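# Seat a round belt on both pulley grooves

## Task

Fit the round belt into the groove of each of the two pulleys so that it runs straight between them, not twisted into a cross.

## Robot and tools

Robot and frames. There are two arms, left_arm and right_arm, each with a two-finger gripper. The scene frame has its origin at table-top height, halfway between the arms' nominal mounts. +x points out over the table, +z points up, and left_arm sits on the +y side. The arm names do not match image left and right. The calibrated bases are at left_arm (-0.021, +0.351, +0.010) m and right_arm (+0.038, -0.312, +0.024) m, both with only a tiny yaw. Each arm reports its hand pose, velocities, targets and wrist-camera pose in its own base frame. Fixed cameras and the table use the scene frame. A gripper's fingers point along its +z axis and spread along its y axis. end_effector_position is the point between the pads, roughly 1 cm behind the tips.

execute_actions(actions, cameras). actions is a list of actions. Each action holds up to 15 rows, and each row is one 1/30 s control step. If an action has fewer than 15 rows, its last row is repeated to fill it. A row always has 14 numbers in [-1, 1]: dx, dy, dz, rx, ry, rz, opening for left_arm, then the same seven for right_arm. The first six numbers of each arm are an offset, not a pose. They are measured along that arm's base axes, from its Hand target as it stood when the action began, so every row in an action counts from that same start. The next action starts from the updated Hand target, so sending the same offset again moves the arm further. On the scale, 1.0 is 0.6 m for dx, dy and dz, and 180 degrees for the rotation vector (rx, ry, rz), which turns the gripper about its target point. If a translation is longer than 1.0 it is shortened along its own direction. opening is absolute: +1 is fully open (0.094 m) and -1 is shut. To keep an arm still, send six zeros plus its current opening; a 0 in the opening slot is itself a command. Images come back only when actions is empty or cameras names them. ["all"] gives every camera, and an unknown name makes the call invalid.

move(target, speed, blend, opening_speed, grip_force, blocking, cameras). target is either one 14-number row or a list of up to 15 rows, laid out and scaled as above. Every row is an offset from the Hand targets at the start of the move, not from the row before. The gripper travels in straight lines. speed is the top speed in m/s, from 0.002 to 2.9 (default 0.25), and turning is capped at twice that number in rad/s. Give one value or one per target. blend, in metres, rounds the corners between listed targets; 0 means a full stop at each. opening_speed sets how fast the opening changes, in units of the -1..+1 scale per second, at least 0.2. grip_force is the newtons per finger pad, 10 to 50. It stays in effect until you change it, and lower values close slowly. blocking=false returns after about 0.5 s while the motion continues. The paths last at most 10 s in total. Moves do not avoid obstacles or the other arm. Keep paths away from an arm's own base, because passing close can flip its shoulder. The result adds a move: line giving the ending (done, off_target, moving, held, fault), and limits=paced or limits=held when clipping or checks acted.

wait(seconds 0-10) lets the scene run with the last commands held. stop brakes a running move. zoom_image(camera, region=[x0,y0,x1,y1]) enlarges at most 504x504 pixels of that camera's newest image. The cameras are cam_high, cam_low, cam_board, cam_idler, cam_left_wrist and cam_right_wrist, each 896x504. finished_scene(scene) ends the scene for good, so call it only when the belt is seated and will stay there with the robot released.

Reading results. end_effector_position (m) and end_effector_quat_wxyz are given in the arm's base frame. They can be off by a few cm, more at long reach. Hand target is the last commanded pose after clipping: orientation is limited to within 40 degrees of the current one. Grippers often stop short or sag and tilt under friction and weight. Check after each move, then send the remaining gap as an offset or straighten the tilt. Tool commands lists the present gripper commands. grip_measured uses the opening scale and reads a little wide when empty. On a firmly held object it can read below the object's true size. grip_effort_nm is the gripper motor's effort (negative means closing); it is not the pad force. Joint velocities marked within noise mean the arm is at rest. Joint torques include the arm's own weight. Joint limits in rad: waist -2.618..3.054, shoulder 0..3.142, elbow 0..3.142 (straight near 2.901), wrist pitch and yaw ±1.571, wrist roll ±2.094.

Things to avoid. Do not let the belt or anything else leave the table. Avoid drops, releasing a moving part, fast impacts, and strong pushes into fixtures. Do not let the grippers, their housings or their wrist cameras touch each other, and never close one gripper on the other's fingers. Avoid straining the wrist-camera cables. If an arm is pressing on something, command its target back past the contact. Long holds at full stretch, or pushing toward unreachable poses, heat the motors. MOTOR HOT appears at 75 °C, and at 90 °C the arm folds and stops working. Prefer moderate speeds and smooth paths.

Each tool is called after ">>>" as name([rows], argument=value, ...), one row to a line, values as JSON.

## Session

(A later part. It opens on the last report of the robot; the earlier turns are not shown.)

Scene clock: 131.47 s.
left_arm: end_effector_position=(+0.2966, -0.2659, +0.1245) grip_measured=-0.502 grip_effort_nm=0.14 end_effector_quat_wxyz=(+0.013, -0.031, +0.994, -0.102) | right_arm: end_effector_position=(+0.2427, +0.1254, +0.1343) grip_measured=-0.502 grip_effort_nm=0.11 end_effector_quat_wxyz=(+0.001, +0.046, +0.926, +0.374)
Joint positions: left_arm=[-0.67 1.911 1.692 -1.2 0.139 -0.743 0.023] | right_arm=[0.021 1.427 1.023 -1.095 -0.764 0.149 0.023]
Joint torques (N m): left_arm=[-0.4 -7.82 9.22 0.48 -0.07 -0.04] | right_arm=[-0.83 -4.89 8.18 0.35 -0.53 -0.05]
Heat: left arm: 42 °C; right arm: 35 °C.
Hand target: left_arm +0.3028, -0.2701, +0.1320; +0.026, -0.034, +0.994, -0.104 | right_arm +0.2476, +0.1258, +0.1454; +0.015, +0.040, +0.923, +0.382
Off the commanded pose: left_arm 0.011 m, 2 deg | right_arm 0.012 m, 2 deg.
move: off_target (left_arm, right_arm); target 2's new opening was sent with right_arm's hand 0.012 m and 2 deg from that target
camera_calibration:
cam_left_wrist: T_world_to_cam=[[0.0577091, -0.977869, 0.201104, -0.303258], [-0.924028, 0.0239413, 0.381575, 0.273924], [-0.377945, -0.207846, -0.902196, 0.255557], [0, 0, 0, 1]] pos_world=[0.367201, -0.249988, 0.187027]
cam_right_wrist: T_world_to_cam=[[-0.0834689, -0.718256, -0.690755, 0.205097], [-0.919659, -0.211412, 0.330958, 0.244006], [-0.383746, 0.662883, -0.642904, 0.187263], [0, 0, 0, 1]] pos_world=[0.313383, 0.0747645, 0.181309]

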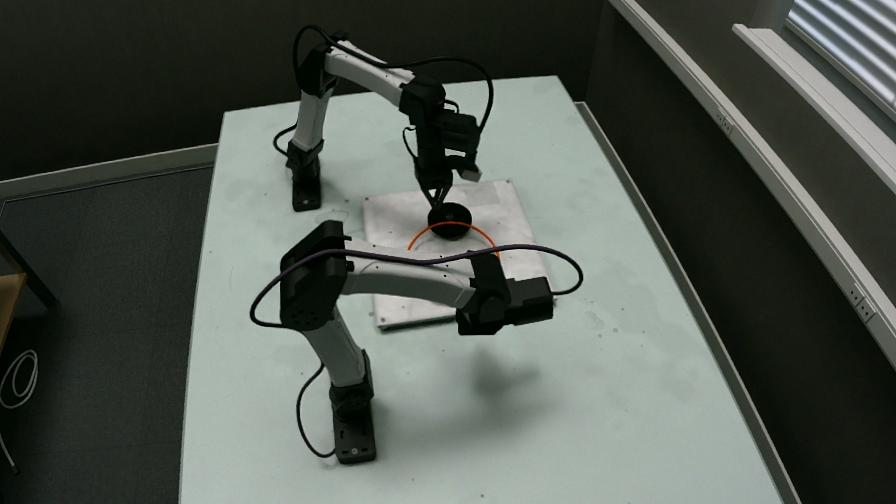

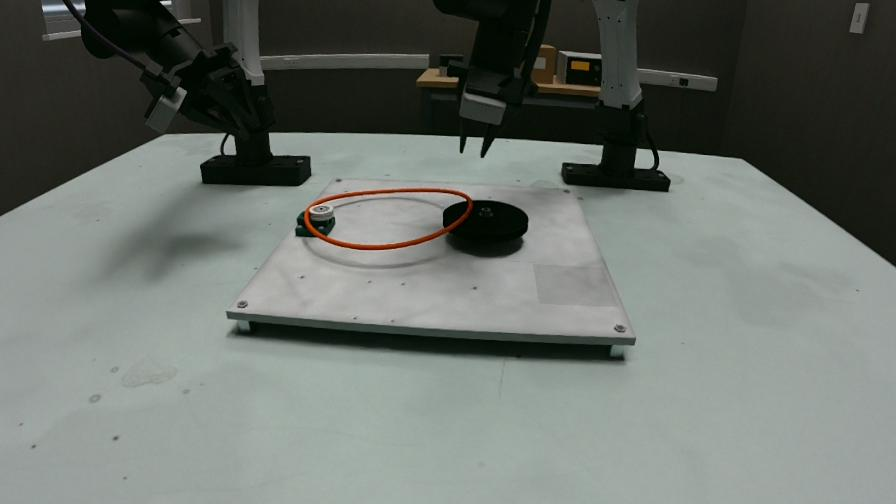

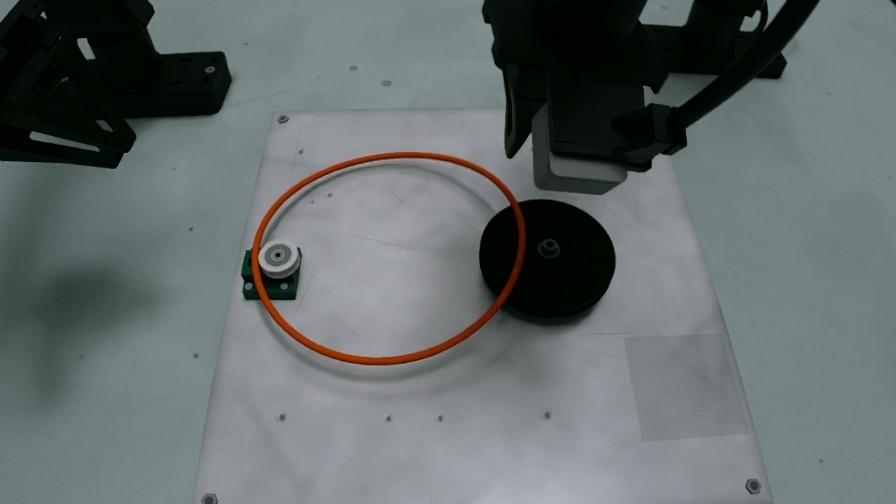

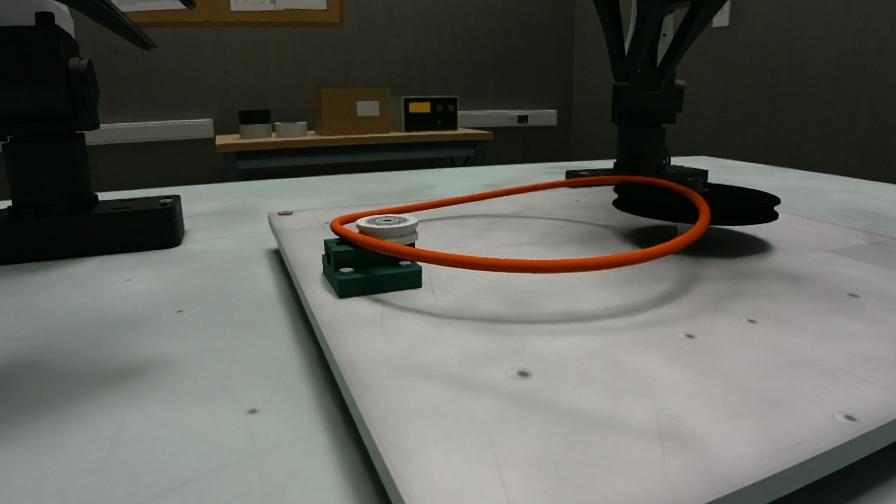

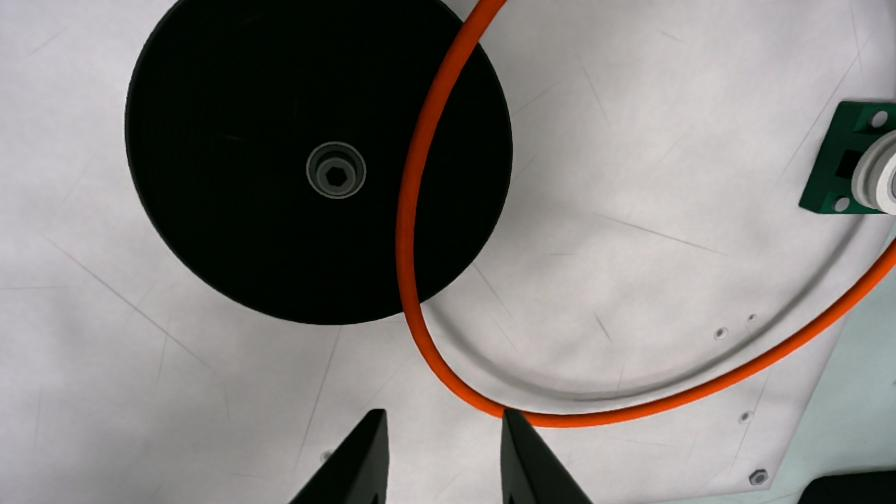

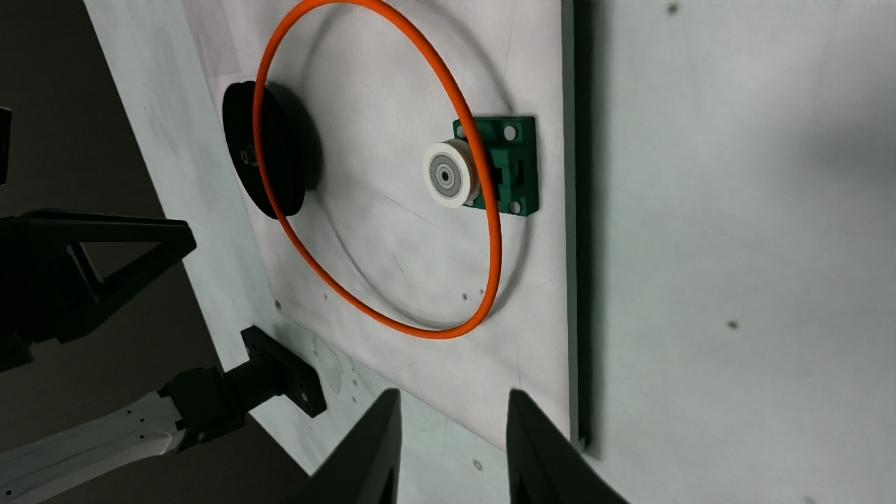

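>>> move(target=[0.016,0,-0.08,0,0,0,-0.5,0,0,0,0,0,0,-0.5], speed=0.1, cameras=["cam_low","cam_left_wrist"])

Scene clock: 134.07 s.
left_arm: end_effector_position=(+0.3067, -0.2739, +0.0865) grip_measured=-0.502 grip_effort_nm=0.14 end_effector_quat_wxyz=(+0.018, -0.030, +0.994, -0.107) | right_arm: end_effector_position=(+0.2427, +0.1254, +0.1343) grip_measured=-0.502 grip_effort_nm=0.11 end_effector_quat_wxyz=(+0.001, +0.046, +0.926, +0.374)
Joint positions: left_arm=[-0.67 1.956 1.601 -1.05 0.139 -0.743 0.023] | right_arm=[0.021 1.427 1.023 -1.095 -0.764 0.149 0.023]
Joint torques (N m): left_arm=[1.1 -8.64 5.39 0.73 -0.05 0.14] | right_arm=[-0.96 -5.18 8.38 0.33 -0.63 -0.02]
Heat: left arm: 41 °C; right arm: 35 °C.
Hand target: left_arm +0.3124, -0.2701, +0.0840; +0.026, -0.034, +0.994, -0.104 | right_arm +0.2476, +0.1258, +0.1454; +0.015, +0.040, +0.923, +0.382
Off the commanded pose: left_arm 0.007 m, 1 deg | right_arm 0.012 m, 2 deg.
move: off_target (right_arm)
camera_calibration:
cam_left_wrist: T_world_to_cam=[[0.0555098, -0.976108, 0.210076, -0.303689], [-0.928077, 0.0271531, 0.371398, 0.300949], [-0.368229, -0.215583, -0.904396, 0.218494], [0, 0, 0, 1]] pos_world=[0.376617, -0.257501, 0.149631]
Images, in order (width x height): cam_low 896x504, cam_left_wrist 896x504.

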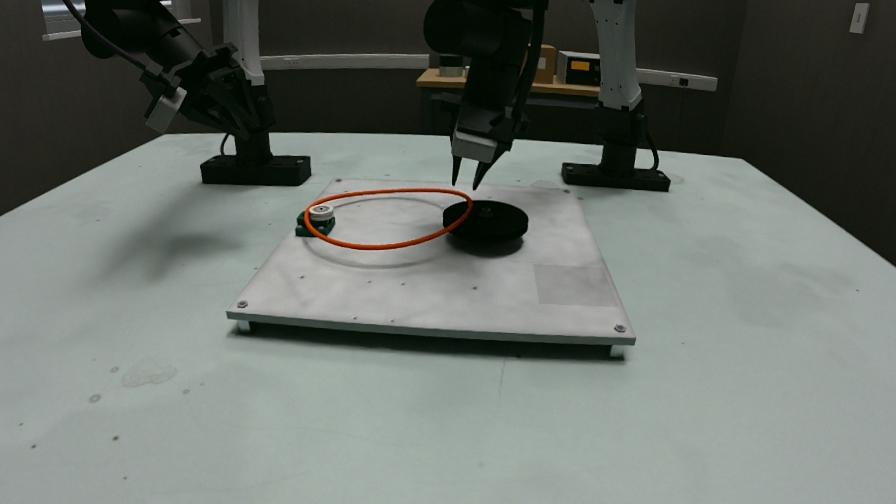

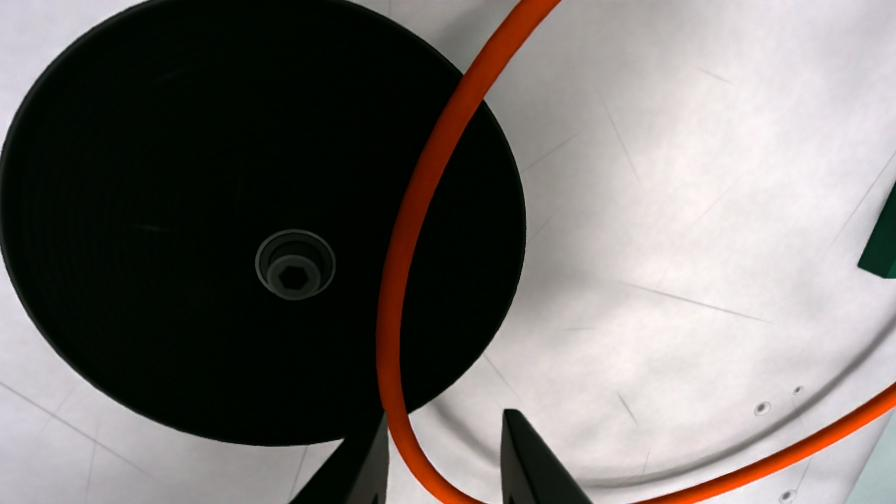

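>>> move([
  [0,0.015,0,0,0,0,-0.5,0,0,0,0,0,0,-0.5],
  [0,0.015,-0.035,0,0,0,-0.5,0,0,0,0,0,0,-0.5],
], speed=0.05, cameras=["cam_low","cam_left_wrist"])

Scene clock: 136.83 s.
left_arm: end_effector_position=(+0.3087, -0.2644, +0.0643) grip_measured=-0.502 grip_effort_nm=0.14 end_effector_quat_wxyz=(+0.018, -0.036, +0.994, -0.105) | right_arm: end_effector_position=(+0.2427, +0.1254, +0.1343) grip_measured=-0.502 grip_effort_nm=0.11 end_effector_quat_wxyz=(+0.001, +0.046, +0.926, +0.374)
Joint positions: left_arm=[-0.649 1.956 1.513 -0.966 0.139 -0.732 0.023] | right_arm=[0.021 1.427 1.023 -1.095 -0.764 0.149 0.023]
Joint torques (N m): left_arm=[0.85 -9.1 4.92 0.69 -0.02 0.24] | right_arm=[-0.84 -4.85 8.21 0.35 -0.6 -0.03]
Heat: left arm: 41 °C; right arm: 36 °C.
Hand target: left_arm +0.3123, -0.2611, +0.0630; +0.026, -0.034, +0.994, -0.104 | right_arm +0.2476, +0.1258, +0.1454; +0.015, +0.040, +0.923, +0.382
Off the commanded pose: left_arm 0.005 m, 1 deg | right_arm 0.012 m, 2 deg.
move: off_target (right_arm)
camera_calibration:
cam_left_wrist: T_world_to_cam=[[0.0669246, -0.97615, 0.206525, -0.293125], [-0.927661, 0.0153389, 0.373109, 0.307427], [-0.367378, -0.216555, -0.904509, 0.200656], [0, 0, 0, 1]] pos_world=[0.378521, -0.247396, 0.127329]
Images, in order (width x height): cam_low 896x504, cam_left_wrist 896x504.

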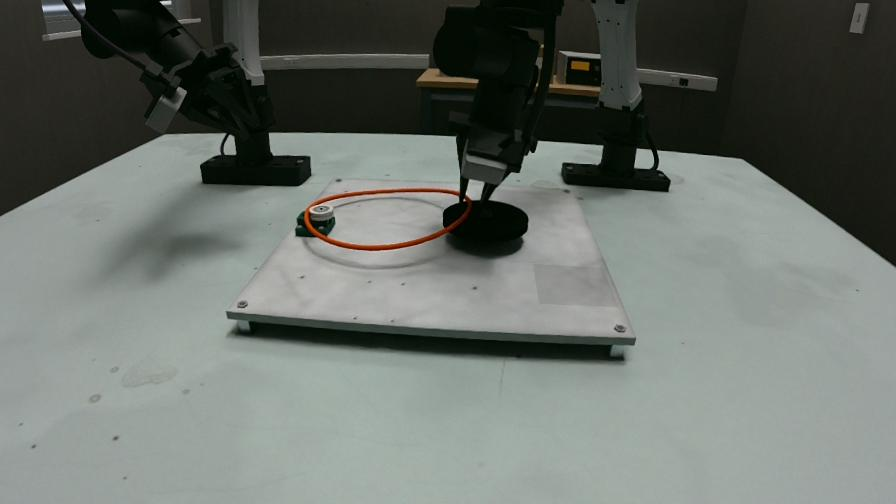

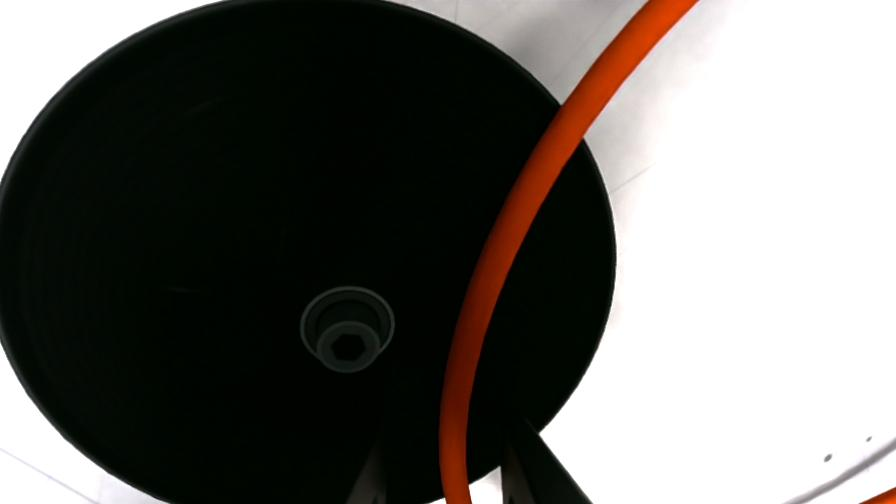

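>>> move([
  [0,-0.003,-0.012,0,0,0,-0.5,0,0,0,0,0,0,-0.5],
  [0,-0.003,-0.012,0,0,0,-0.97,0,0,0,0,0,0,-0.5],
  [0,-0.003,0.06,0,0,0,-0.97,0,0,0,0,0,0,-0.5],
], speed=0.04, opening_speed=0.5, cameras=["cam_low","cam_board","cam_idler","cam_left_wrist"])

Scene clock: 141.23 s.
left_arm: end_effector_position=(+0.3028, -0.2604, +0.0802) grip_measured=-0.915 grip_effort_nm=-1.01 end_effector_quat_wxyz=(+0.001, -0.037, +0.995, -0.093) | right_arm: end_effector_position=(+0.2427, +0.1254, +0.1343) grip_measured=-0.502 grip_effort_nm=0.11 end_effector_quat_wxyz=(+0.001, +0.046, +0.926, +0.374)
Joint positions: left_arm=[-0.649 1.956 1.582 -1.077 0.141 -0.732 0.004] | right_arm=[0.021 1.427 1.023 -1.095 -0.764 0.149 0.023]
Joint torques (N m): left_arm=[0.47 -10.63 9.05 0.42 -0.04 0.19] | right_arm=[-0.9 -5.01 8.28 0.33 -0.64 -0.03]
Heat: left arm: 40 °C; right arm: 36 °C.
Hand target: left_arm +0.3124, -0.2629, +0.0990; +0.026, -0.034, +0.994, -0.104 | right_arm +0.2476, +0.1258, +0.1454; +0.015, +0.040, +0.923, +0.382
Off the commanded pose: left_arm 0.021 m, 3 deg | right_arm 0.012 m, 2 deg.
move: off_target (left_arm, right_arm)
camera_calibration:
cam_left_wrist: T_world_to_cam=[[0.0732495, -0.980706, 0.181245, -0.2932], [-0.91446, 0.00647781, 0.404626, 0.287115], [-0.397993, -0.19538, -0.896342, 0.227984], [0, 0, 0, 1]] pos_world=[0.374768, -0.244859, 0.141319]
Images, in order (width x height): cam_low 896x504, cam_board 896x504, cam_idler 896x504, cam_left_wrist 896x504.

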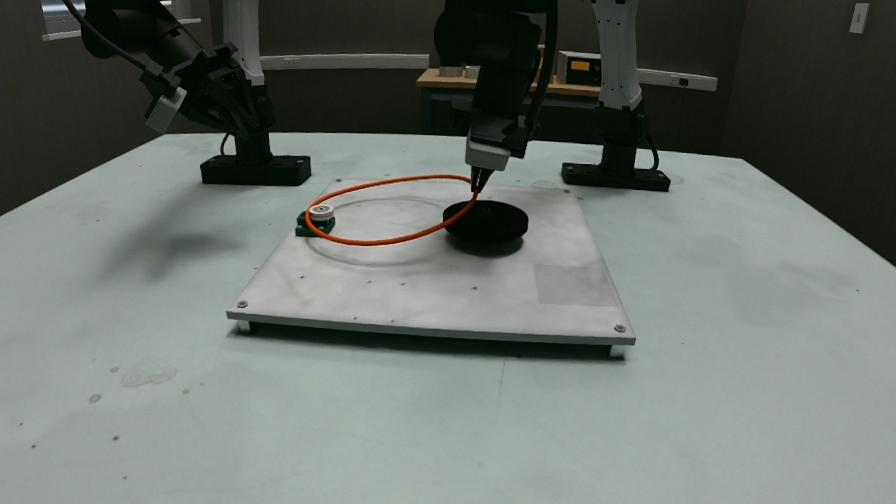

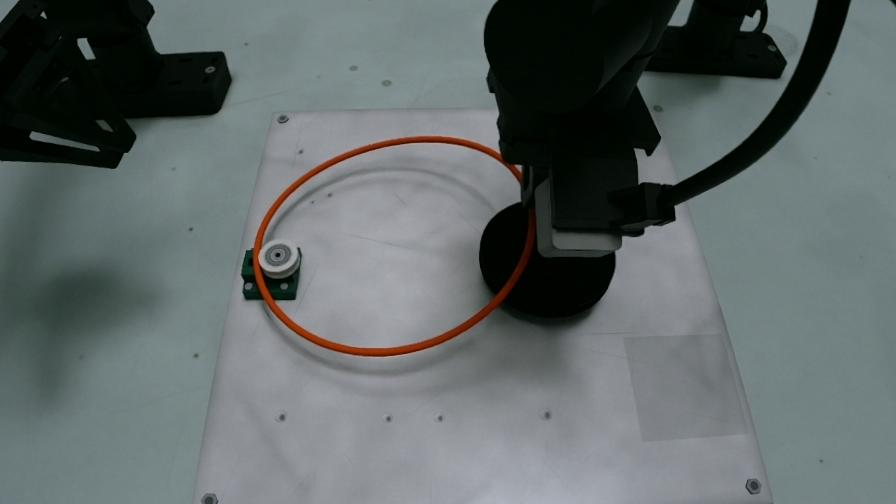

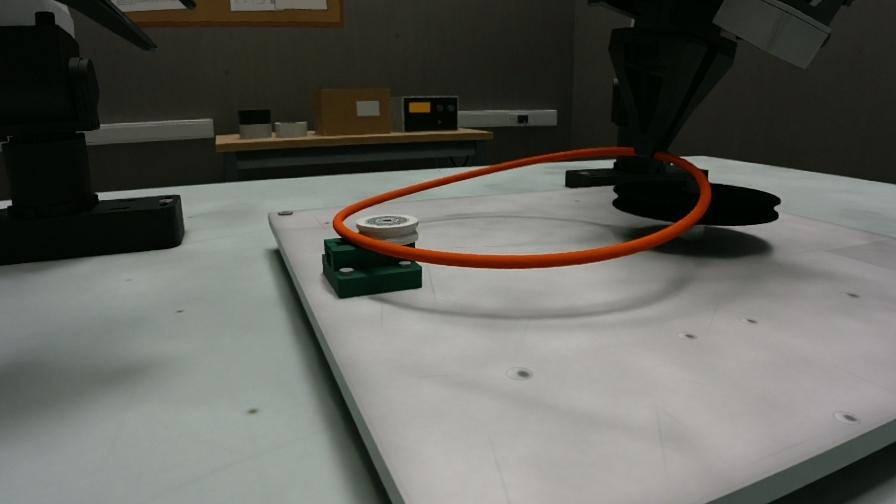

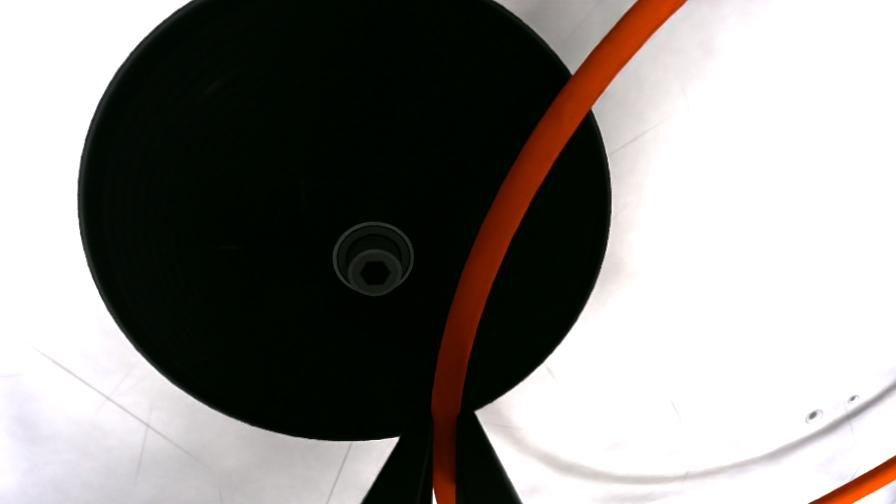

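>>> move([
  [0,0,0.02,0,0,0,-0.97,0,0,0,0,0,0,-0.5],
  [0.025,0.142,0.0,-0.183,0,0,-0.97,0,0,0,0,0,0,-0.5],
], speed=0.08, cameras=["all"])

Scene clock: 146.77 s.
left_arm: end_effector_position=(+0.3244, -0.1840, +0.0919) grip_measured=-0.915 grip_effort_nm=-1.01 end_effector_quat_wxyz=(-0.004, -0.043, +0.924, -0.379) | right_arm: end_effector_position=(+0.2427, +0.1254, +0.1343) grip_measured=-0.502 grip_effort_nm=0.11 end_effector_quat_wxyz=(+0.001, +0.046, +0.926, +0.374)
Joint positions: left_arm=[-0.191 1.77 1.19 -0.773 0.753 -0.371 0.004] | right_arm=[0.021 1.427 1.023 -1.095 -0.764 0.149 0.023]
Joint torques (N m): left_arm=[1.88 -9.63 5.01 0.73 0.39 0.29] | right_arm=[-0.87 -4.98 8.27 0.35 -0.56 -0.02]
Heat: left arm: 41 °C; right arm: 36 °C.
Hand target: left_arm +0.3273, -0.1777, +0.0989; +0.015, -0.040, +0.923, -0.381 | right_arm +0.2476, +0.1258, +0.1454; +0.015, +0.040, +0.923, +0.382
Off the commanded pose: left_arm 0.010 m, 2 deg | right_arm 0.012 m, 2 deg.
move: off_target (right_arm)
camera_calibration:
cam_left_wrist: T_world_to_cam=[[0.0823951, -0.710996, 0.698352, -0.222878], [-0.919689, 0.215687, 0.328101, 0.348818], [-0.383904, -0.669301, -0.636124, 0.1462], [0, 0, 0, 1]] pos_world=[0.395295, -0.135849, 0.1342]
cam_right_wrist: T_world_to_cam=[[-0.0834689, -0.718256, -0.690755, 0.205097], [-0.919659, -0.211412, 0.330958, 0.244006], [-0.383746, 0.662883, -0.642904, 0.187263], [0, 0, 0, 1]] pos_world=[0.313383, 0.0747645, 0.181309]

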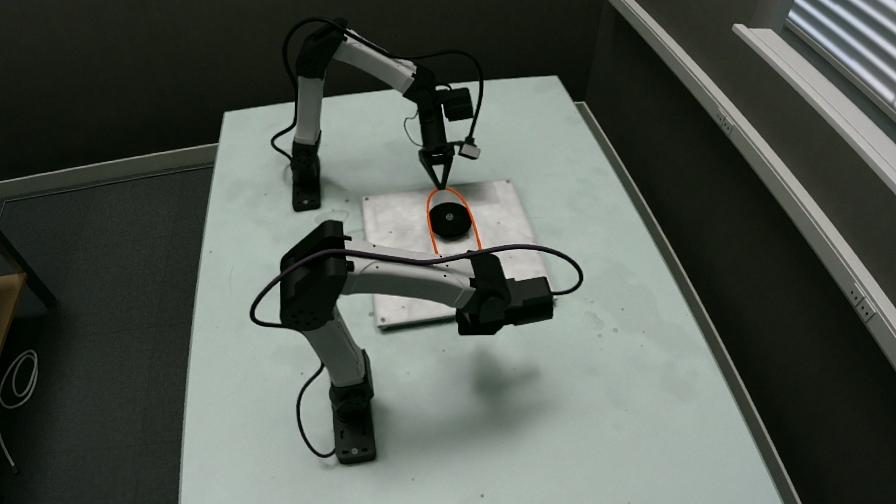

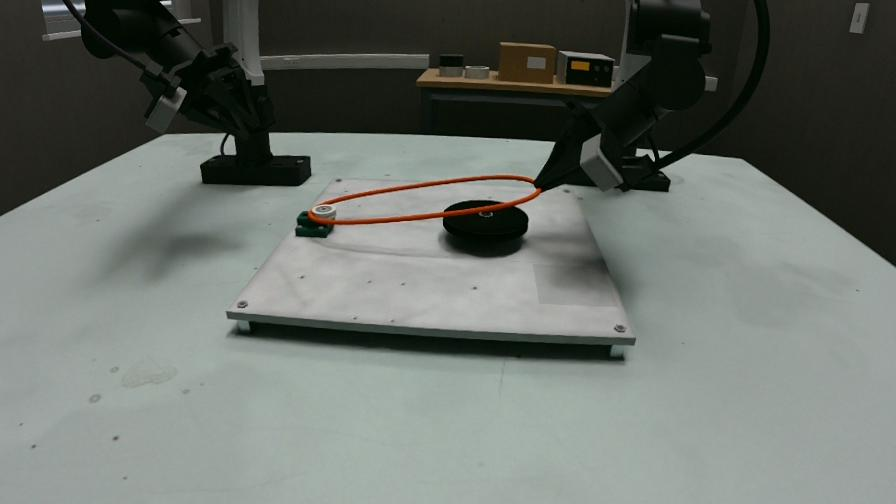

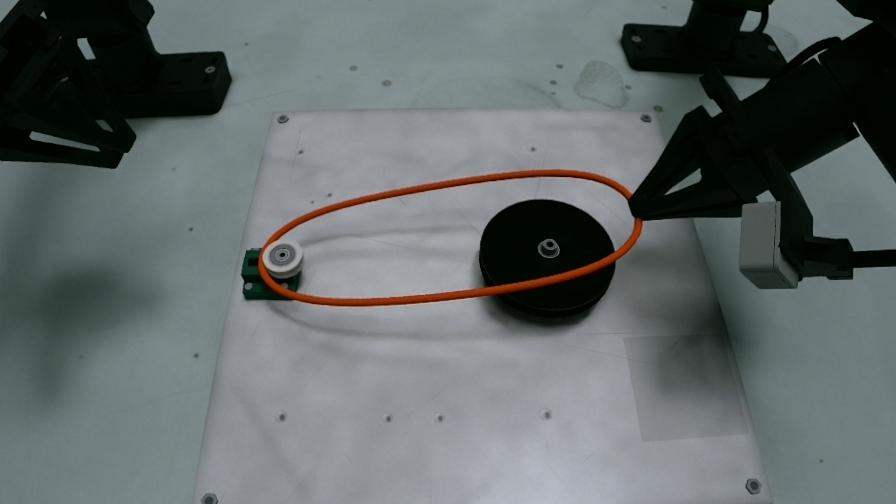

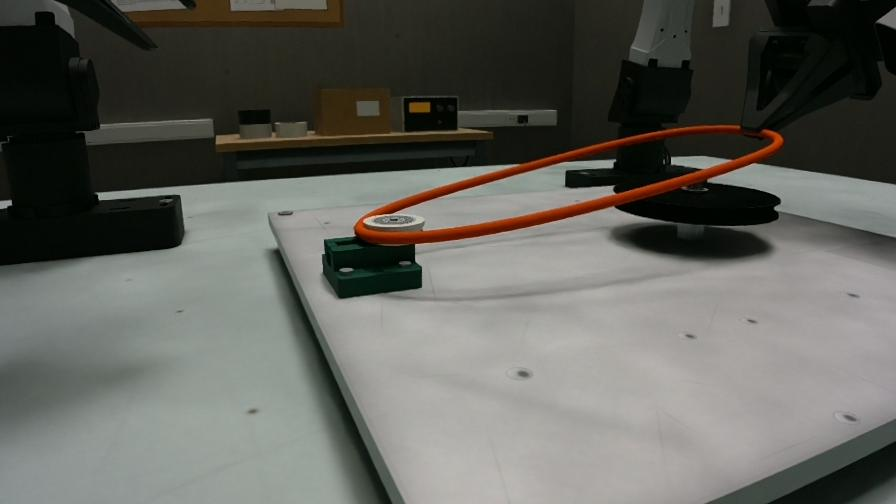

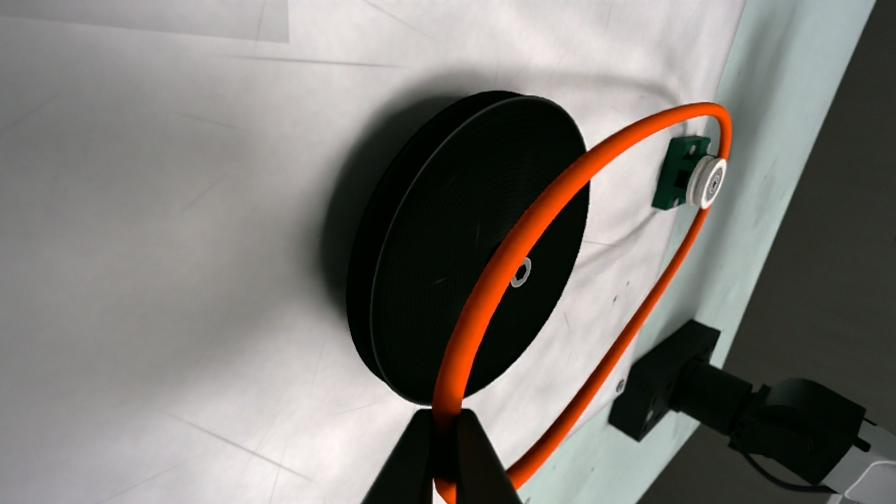

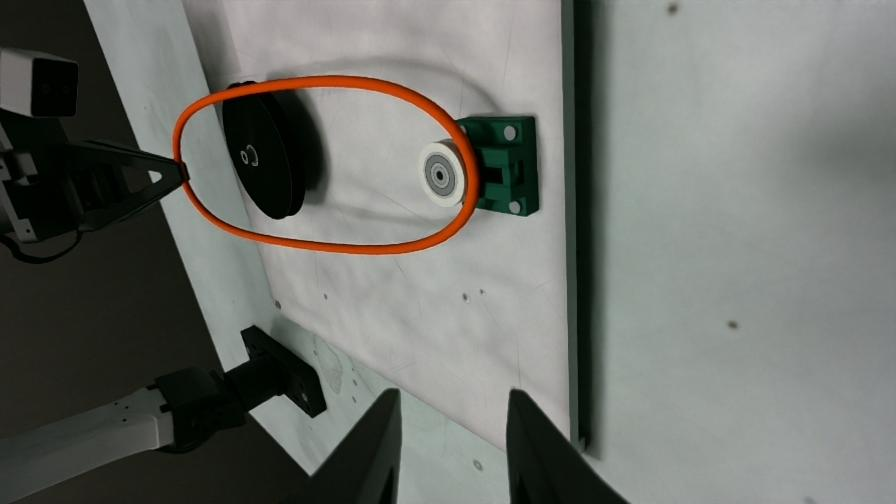

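>>> move([
  [0.036,0.02,0.0,0,0,0,-0.97,0,0,0,0,0,0,-0.5],
  [0.04,0.022,-0.083,0,0,0,-0.97,0,0,0,0,0,0,-0.5],
], speed=0.06, cameras=["all"])

Scene clock: 149.97 s.
left_arm: end_effector_position=(+0.3465, -0.1758, +0.0557) grip_measured=-0.915 grip_effort_nm=-1.01 end_effector_quat_wxyz=(+0.005, -0.034, +0.920, -0.391) | right_arm: end_effector_position=(+0.2427, +0.1254, +0.1343) grip_measured=-0.502 grip_effort_nm=0.11 end_effector_quat_wxyz=(+0.001, +0.046, +0.926, +0.374)
Joint positions: left_arm=[-0.148 1.898 1.186 -0.66 0.783 -0.304 0.004] | right_arm=[0.021 1.427 1.023 -1.095 -0.764 0.149 0.023]
Joint torques (N m): left_arm=[2.52 -7.47 4.72 0.77 0.2 0.3] | right_arm=[-0.81 -4.75 8.21 0.33 -0.59 -0.03]
Heat: left arm: 41 °C; right arm: 37 °C.
Hand target: left_arm +0.3514, -0.1644, +0.0491; +0.015, -0.040, +0.923, -0.381 | right_arm +0.2476, +0.1258, +0.1454; +0.015, +0.040, +0.923, +0.382
Off the commanded pose: left_arm 0.014 m, 2 deg | right_arm 0.012 m, 2 deg.
move: off_target (left_arm, right_arm)
camera_calibration:
cam_left_wrist: T_world_to_cam=[[0.0576337, -0.694509, 0.717172, -0.183077], [-0.925178, 0.232776, 0.29977, 0.385708], [-0.375133, -0.680789, -0.629128, 0.131701], [0, 0, 0, 1]] pos_world=[0.416806, -0.127272, 0.098531]
cam_right_wrist: T_world_to_cam=[[-0.0834689, -0.718256, -0.690755, 0.205097], [-0.919659, -0.211412, 0.330958, 0.244006], [-0.383746, 0.662883, -0.642904, 0.187263], [0, 0, 0, 1]] pos_world=[0.313383, 0.0747645, 0.181309]

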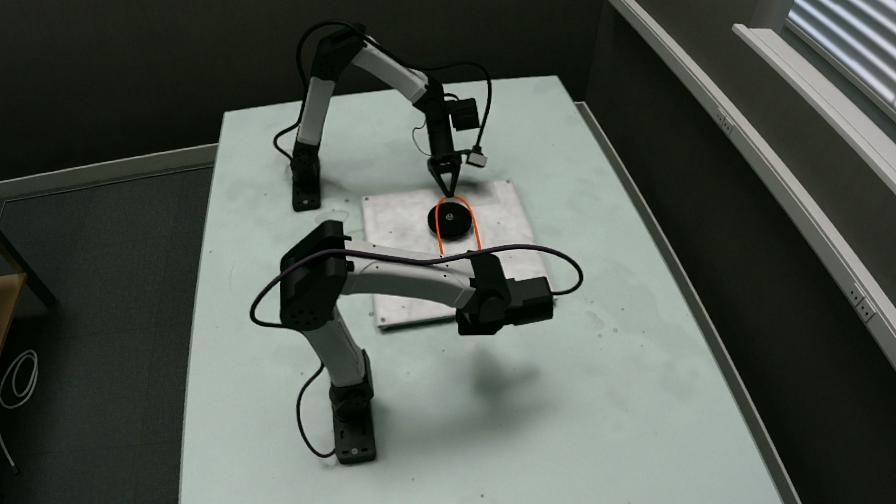

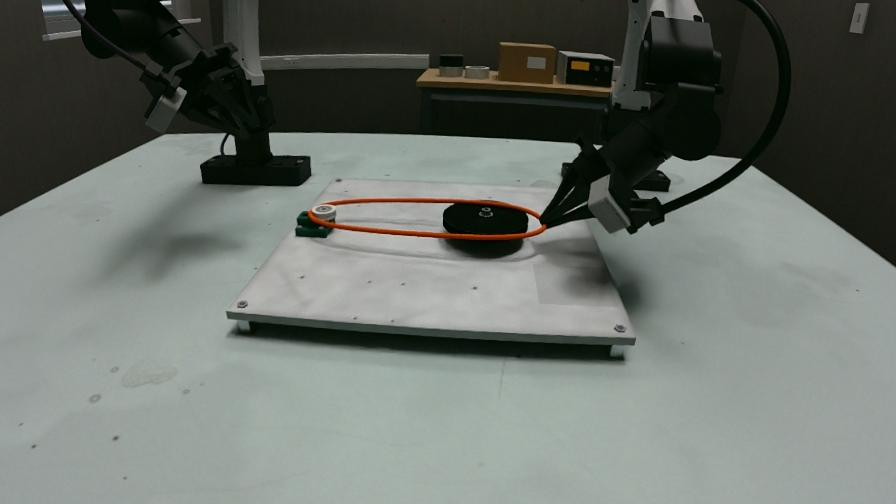

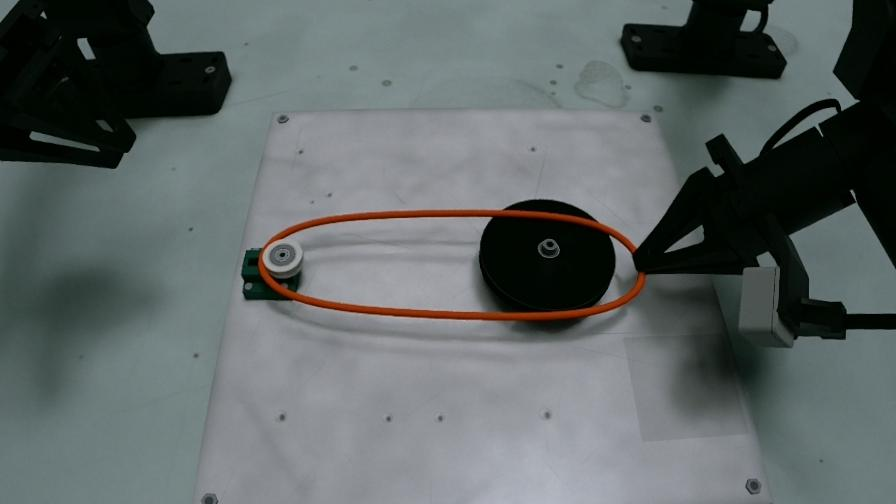

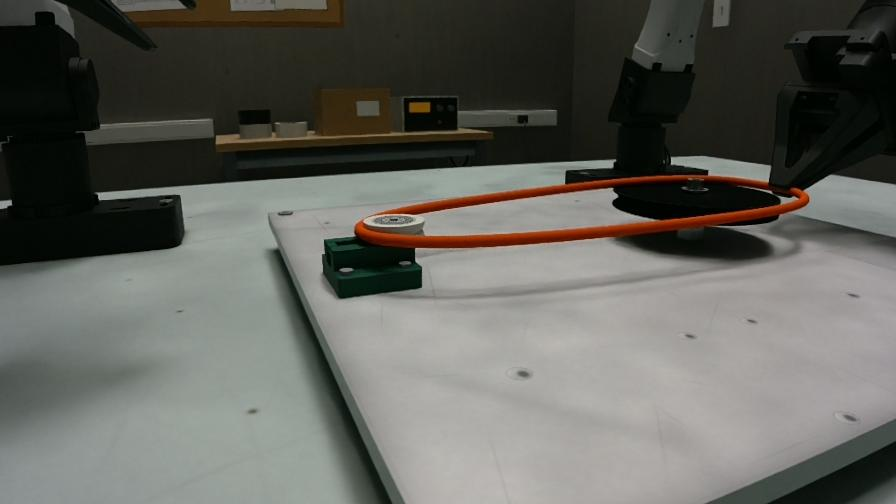

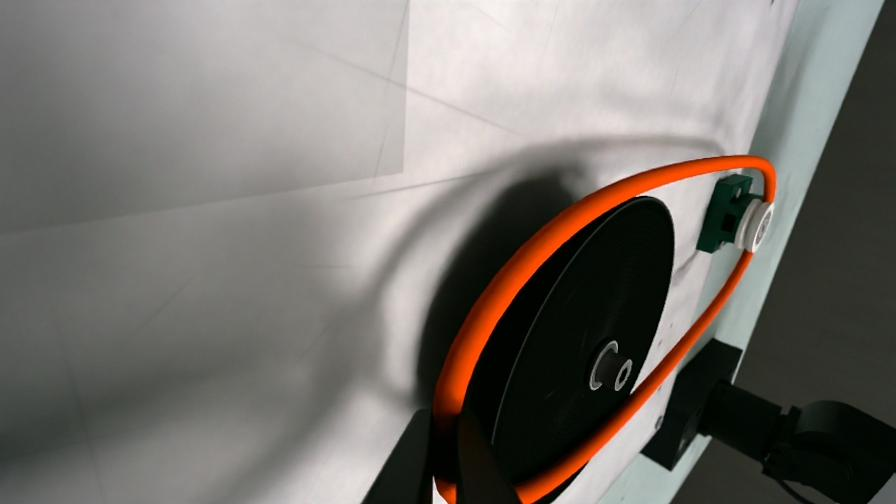

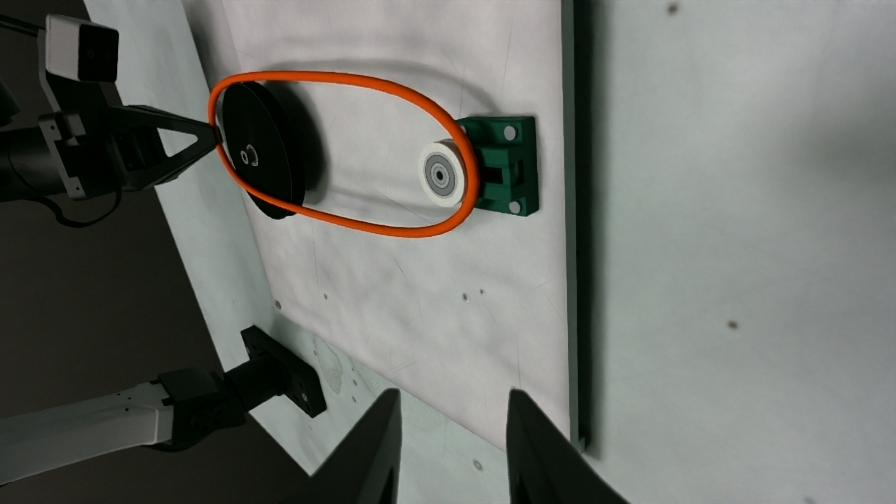

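>>> move([
  [0,0,-0.018,0,0,0,-0.97,0,0,0,0,0,0,-0.5],
  [0,-0.014,-0.018,0,0,0,-0.97,0,0,0,0,0,0,-0.5],
], speed=0.04, cameras=["cam_low","cam_board","cam_idler","cam_left_wrist"])

Scene clock: 152.20 s.
left_arm: end_effector_position=(+0.3506, -0.1783, +0.0502) grip_measured=-0.915 grip_effort_nm=-1.01 end_effector_quat_wxyz=(+0.014, -0.031, +0.917, -0.398) | right_arm: end_effector_position=(+0.2427, +0.1254, +0.1343) grip_measured=-0.502 grip_effort_nm=0.11 end_effector_quat_wxyz=(+0.001, +0.046, +0.926, +0.374)
Joint positions: left_arm=[-0.149 1.911 1.169 -0.602 0.795 -0.312 0.004] | right_arm=[0.021 1.427 1.023 -1.095 -0.764 0.149 0.023]
Joint torques (N m): left_arm=[0.36 -7.08 4.22 0.87 0.03 0.04] | right_arm=[-0.94 -4.92 8.18 0.34 -0.58 -0.01]
Heat: left arm: 40 °C; right arm: 37 °C.
Hand target: left_arm +0.3513, -0.1729, +0.0384; +0.015, -0.040, +0.923, -0.381 | right_arm +0.2476, +0.1258, +0.1454; +0.015, +0.040, +0.923, +0.382
Off the commanded pose: left_arm 0.013 m, 2 deg | right_arm 0.012 m, 2 deg.
move: off_target (left_arm, right_arm)
camera_calibration:
cam_left_wrist: T_world_to_cam=[[0.0453661, -0.682903, 0.729099, -0.175358], [-0.931253, 0.235229, 0.27827, 0.395503], [-0.361537, -0.6916, -0.625285, 0.121312], [0, 0, 0, 1]] pos_world=[0.420127, -0.128887, 0.0936513]
Images, in order (width x height): cam_low 896x504, cam_board 896x504, cam_idler 896x504, cam_left_wrist 896x504.

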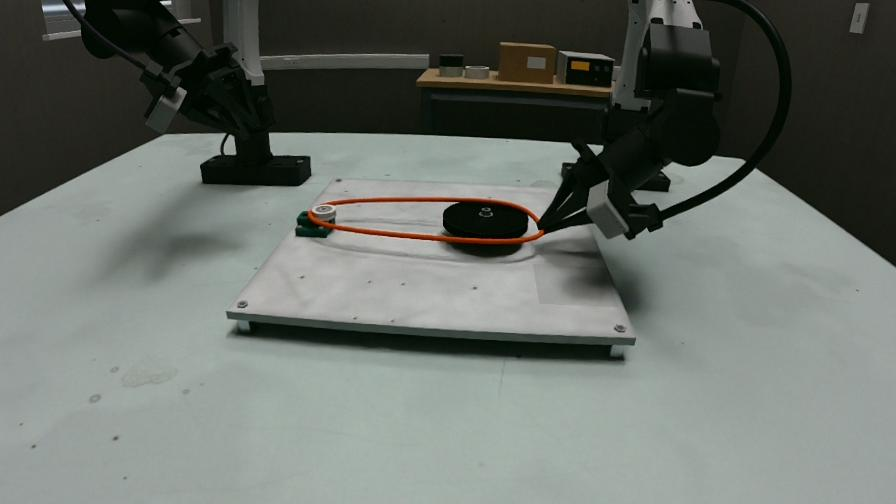

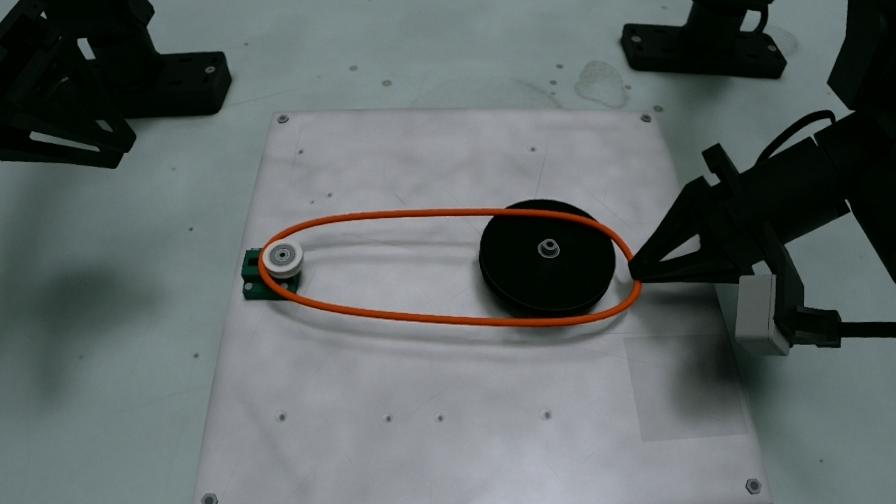

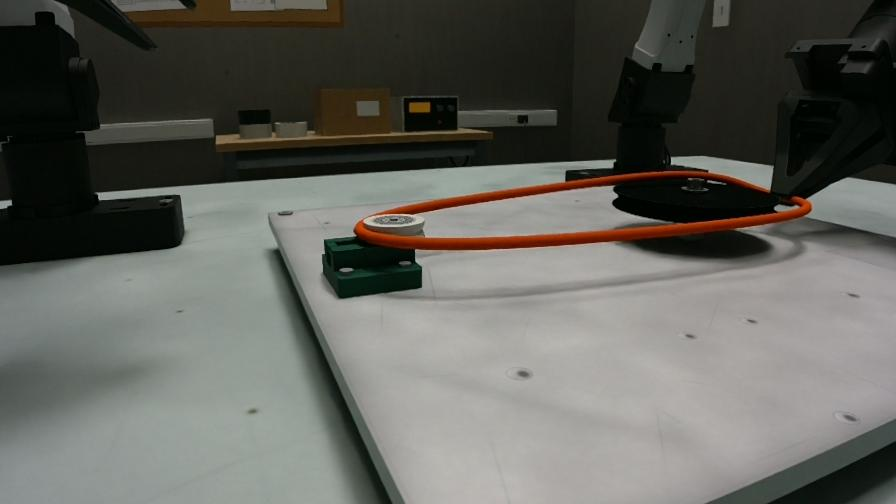

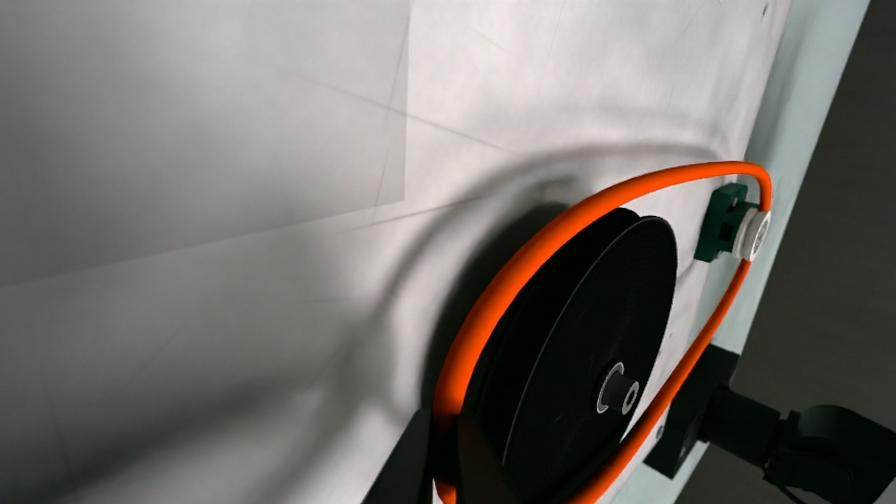

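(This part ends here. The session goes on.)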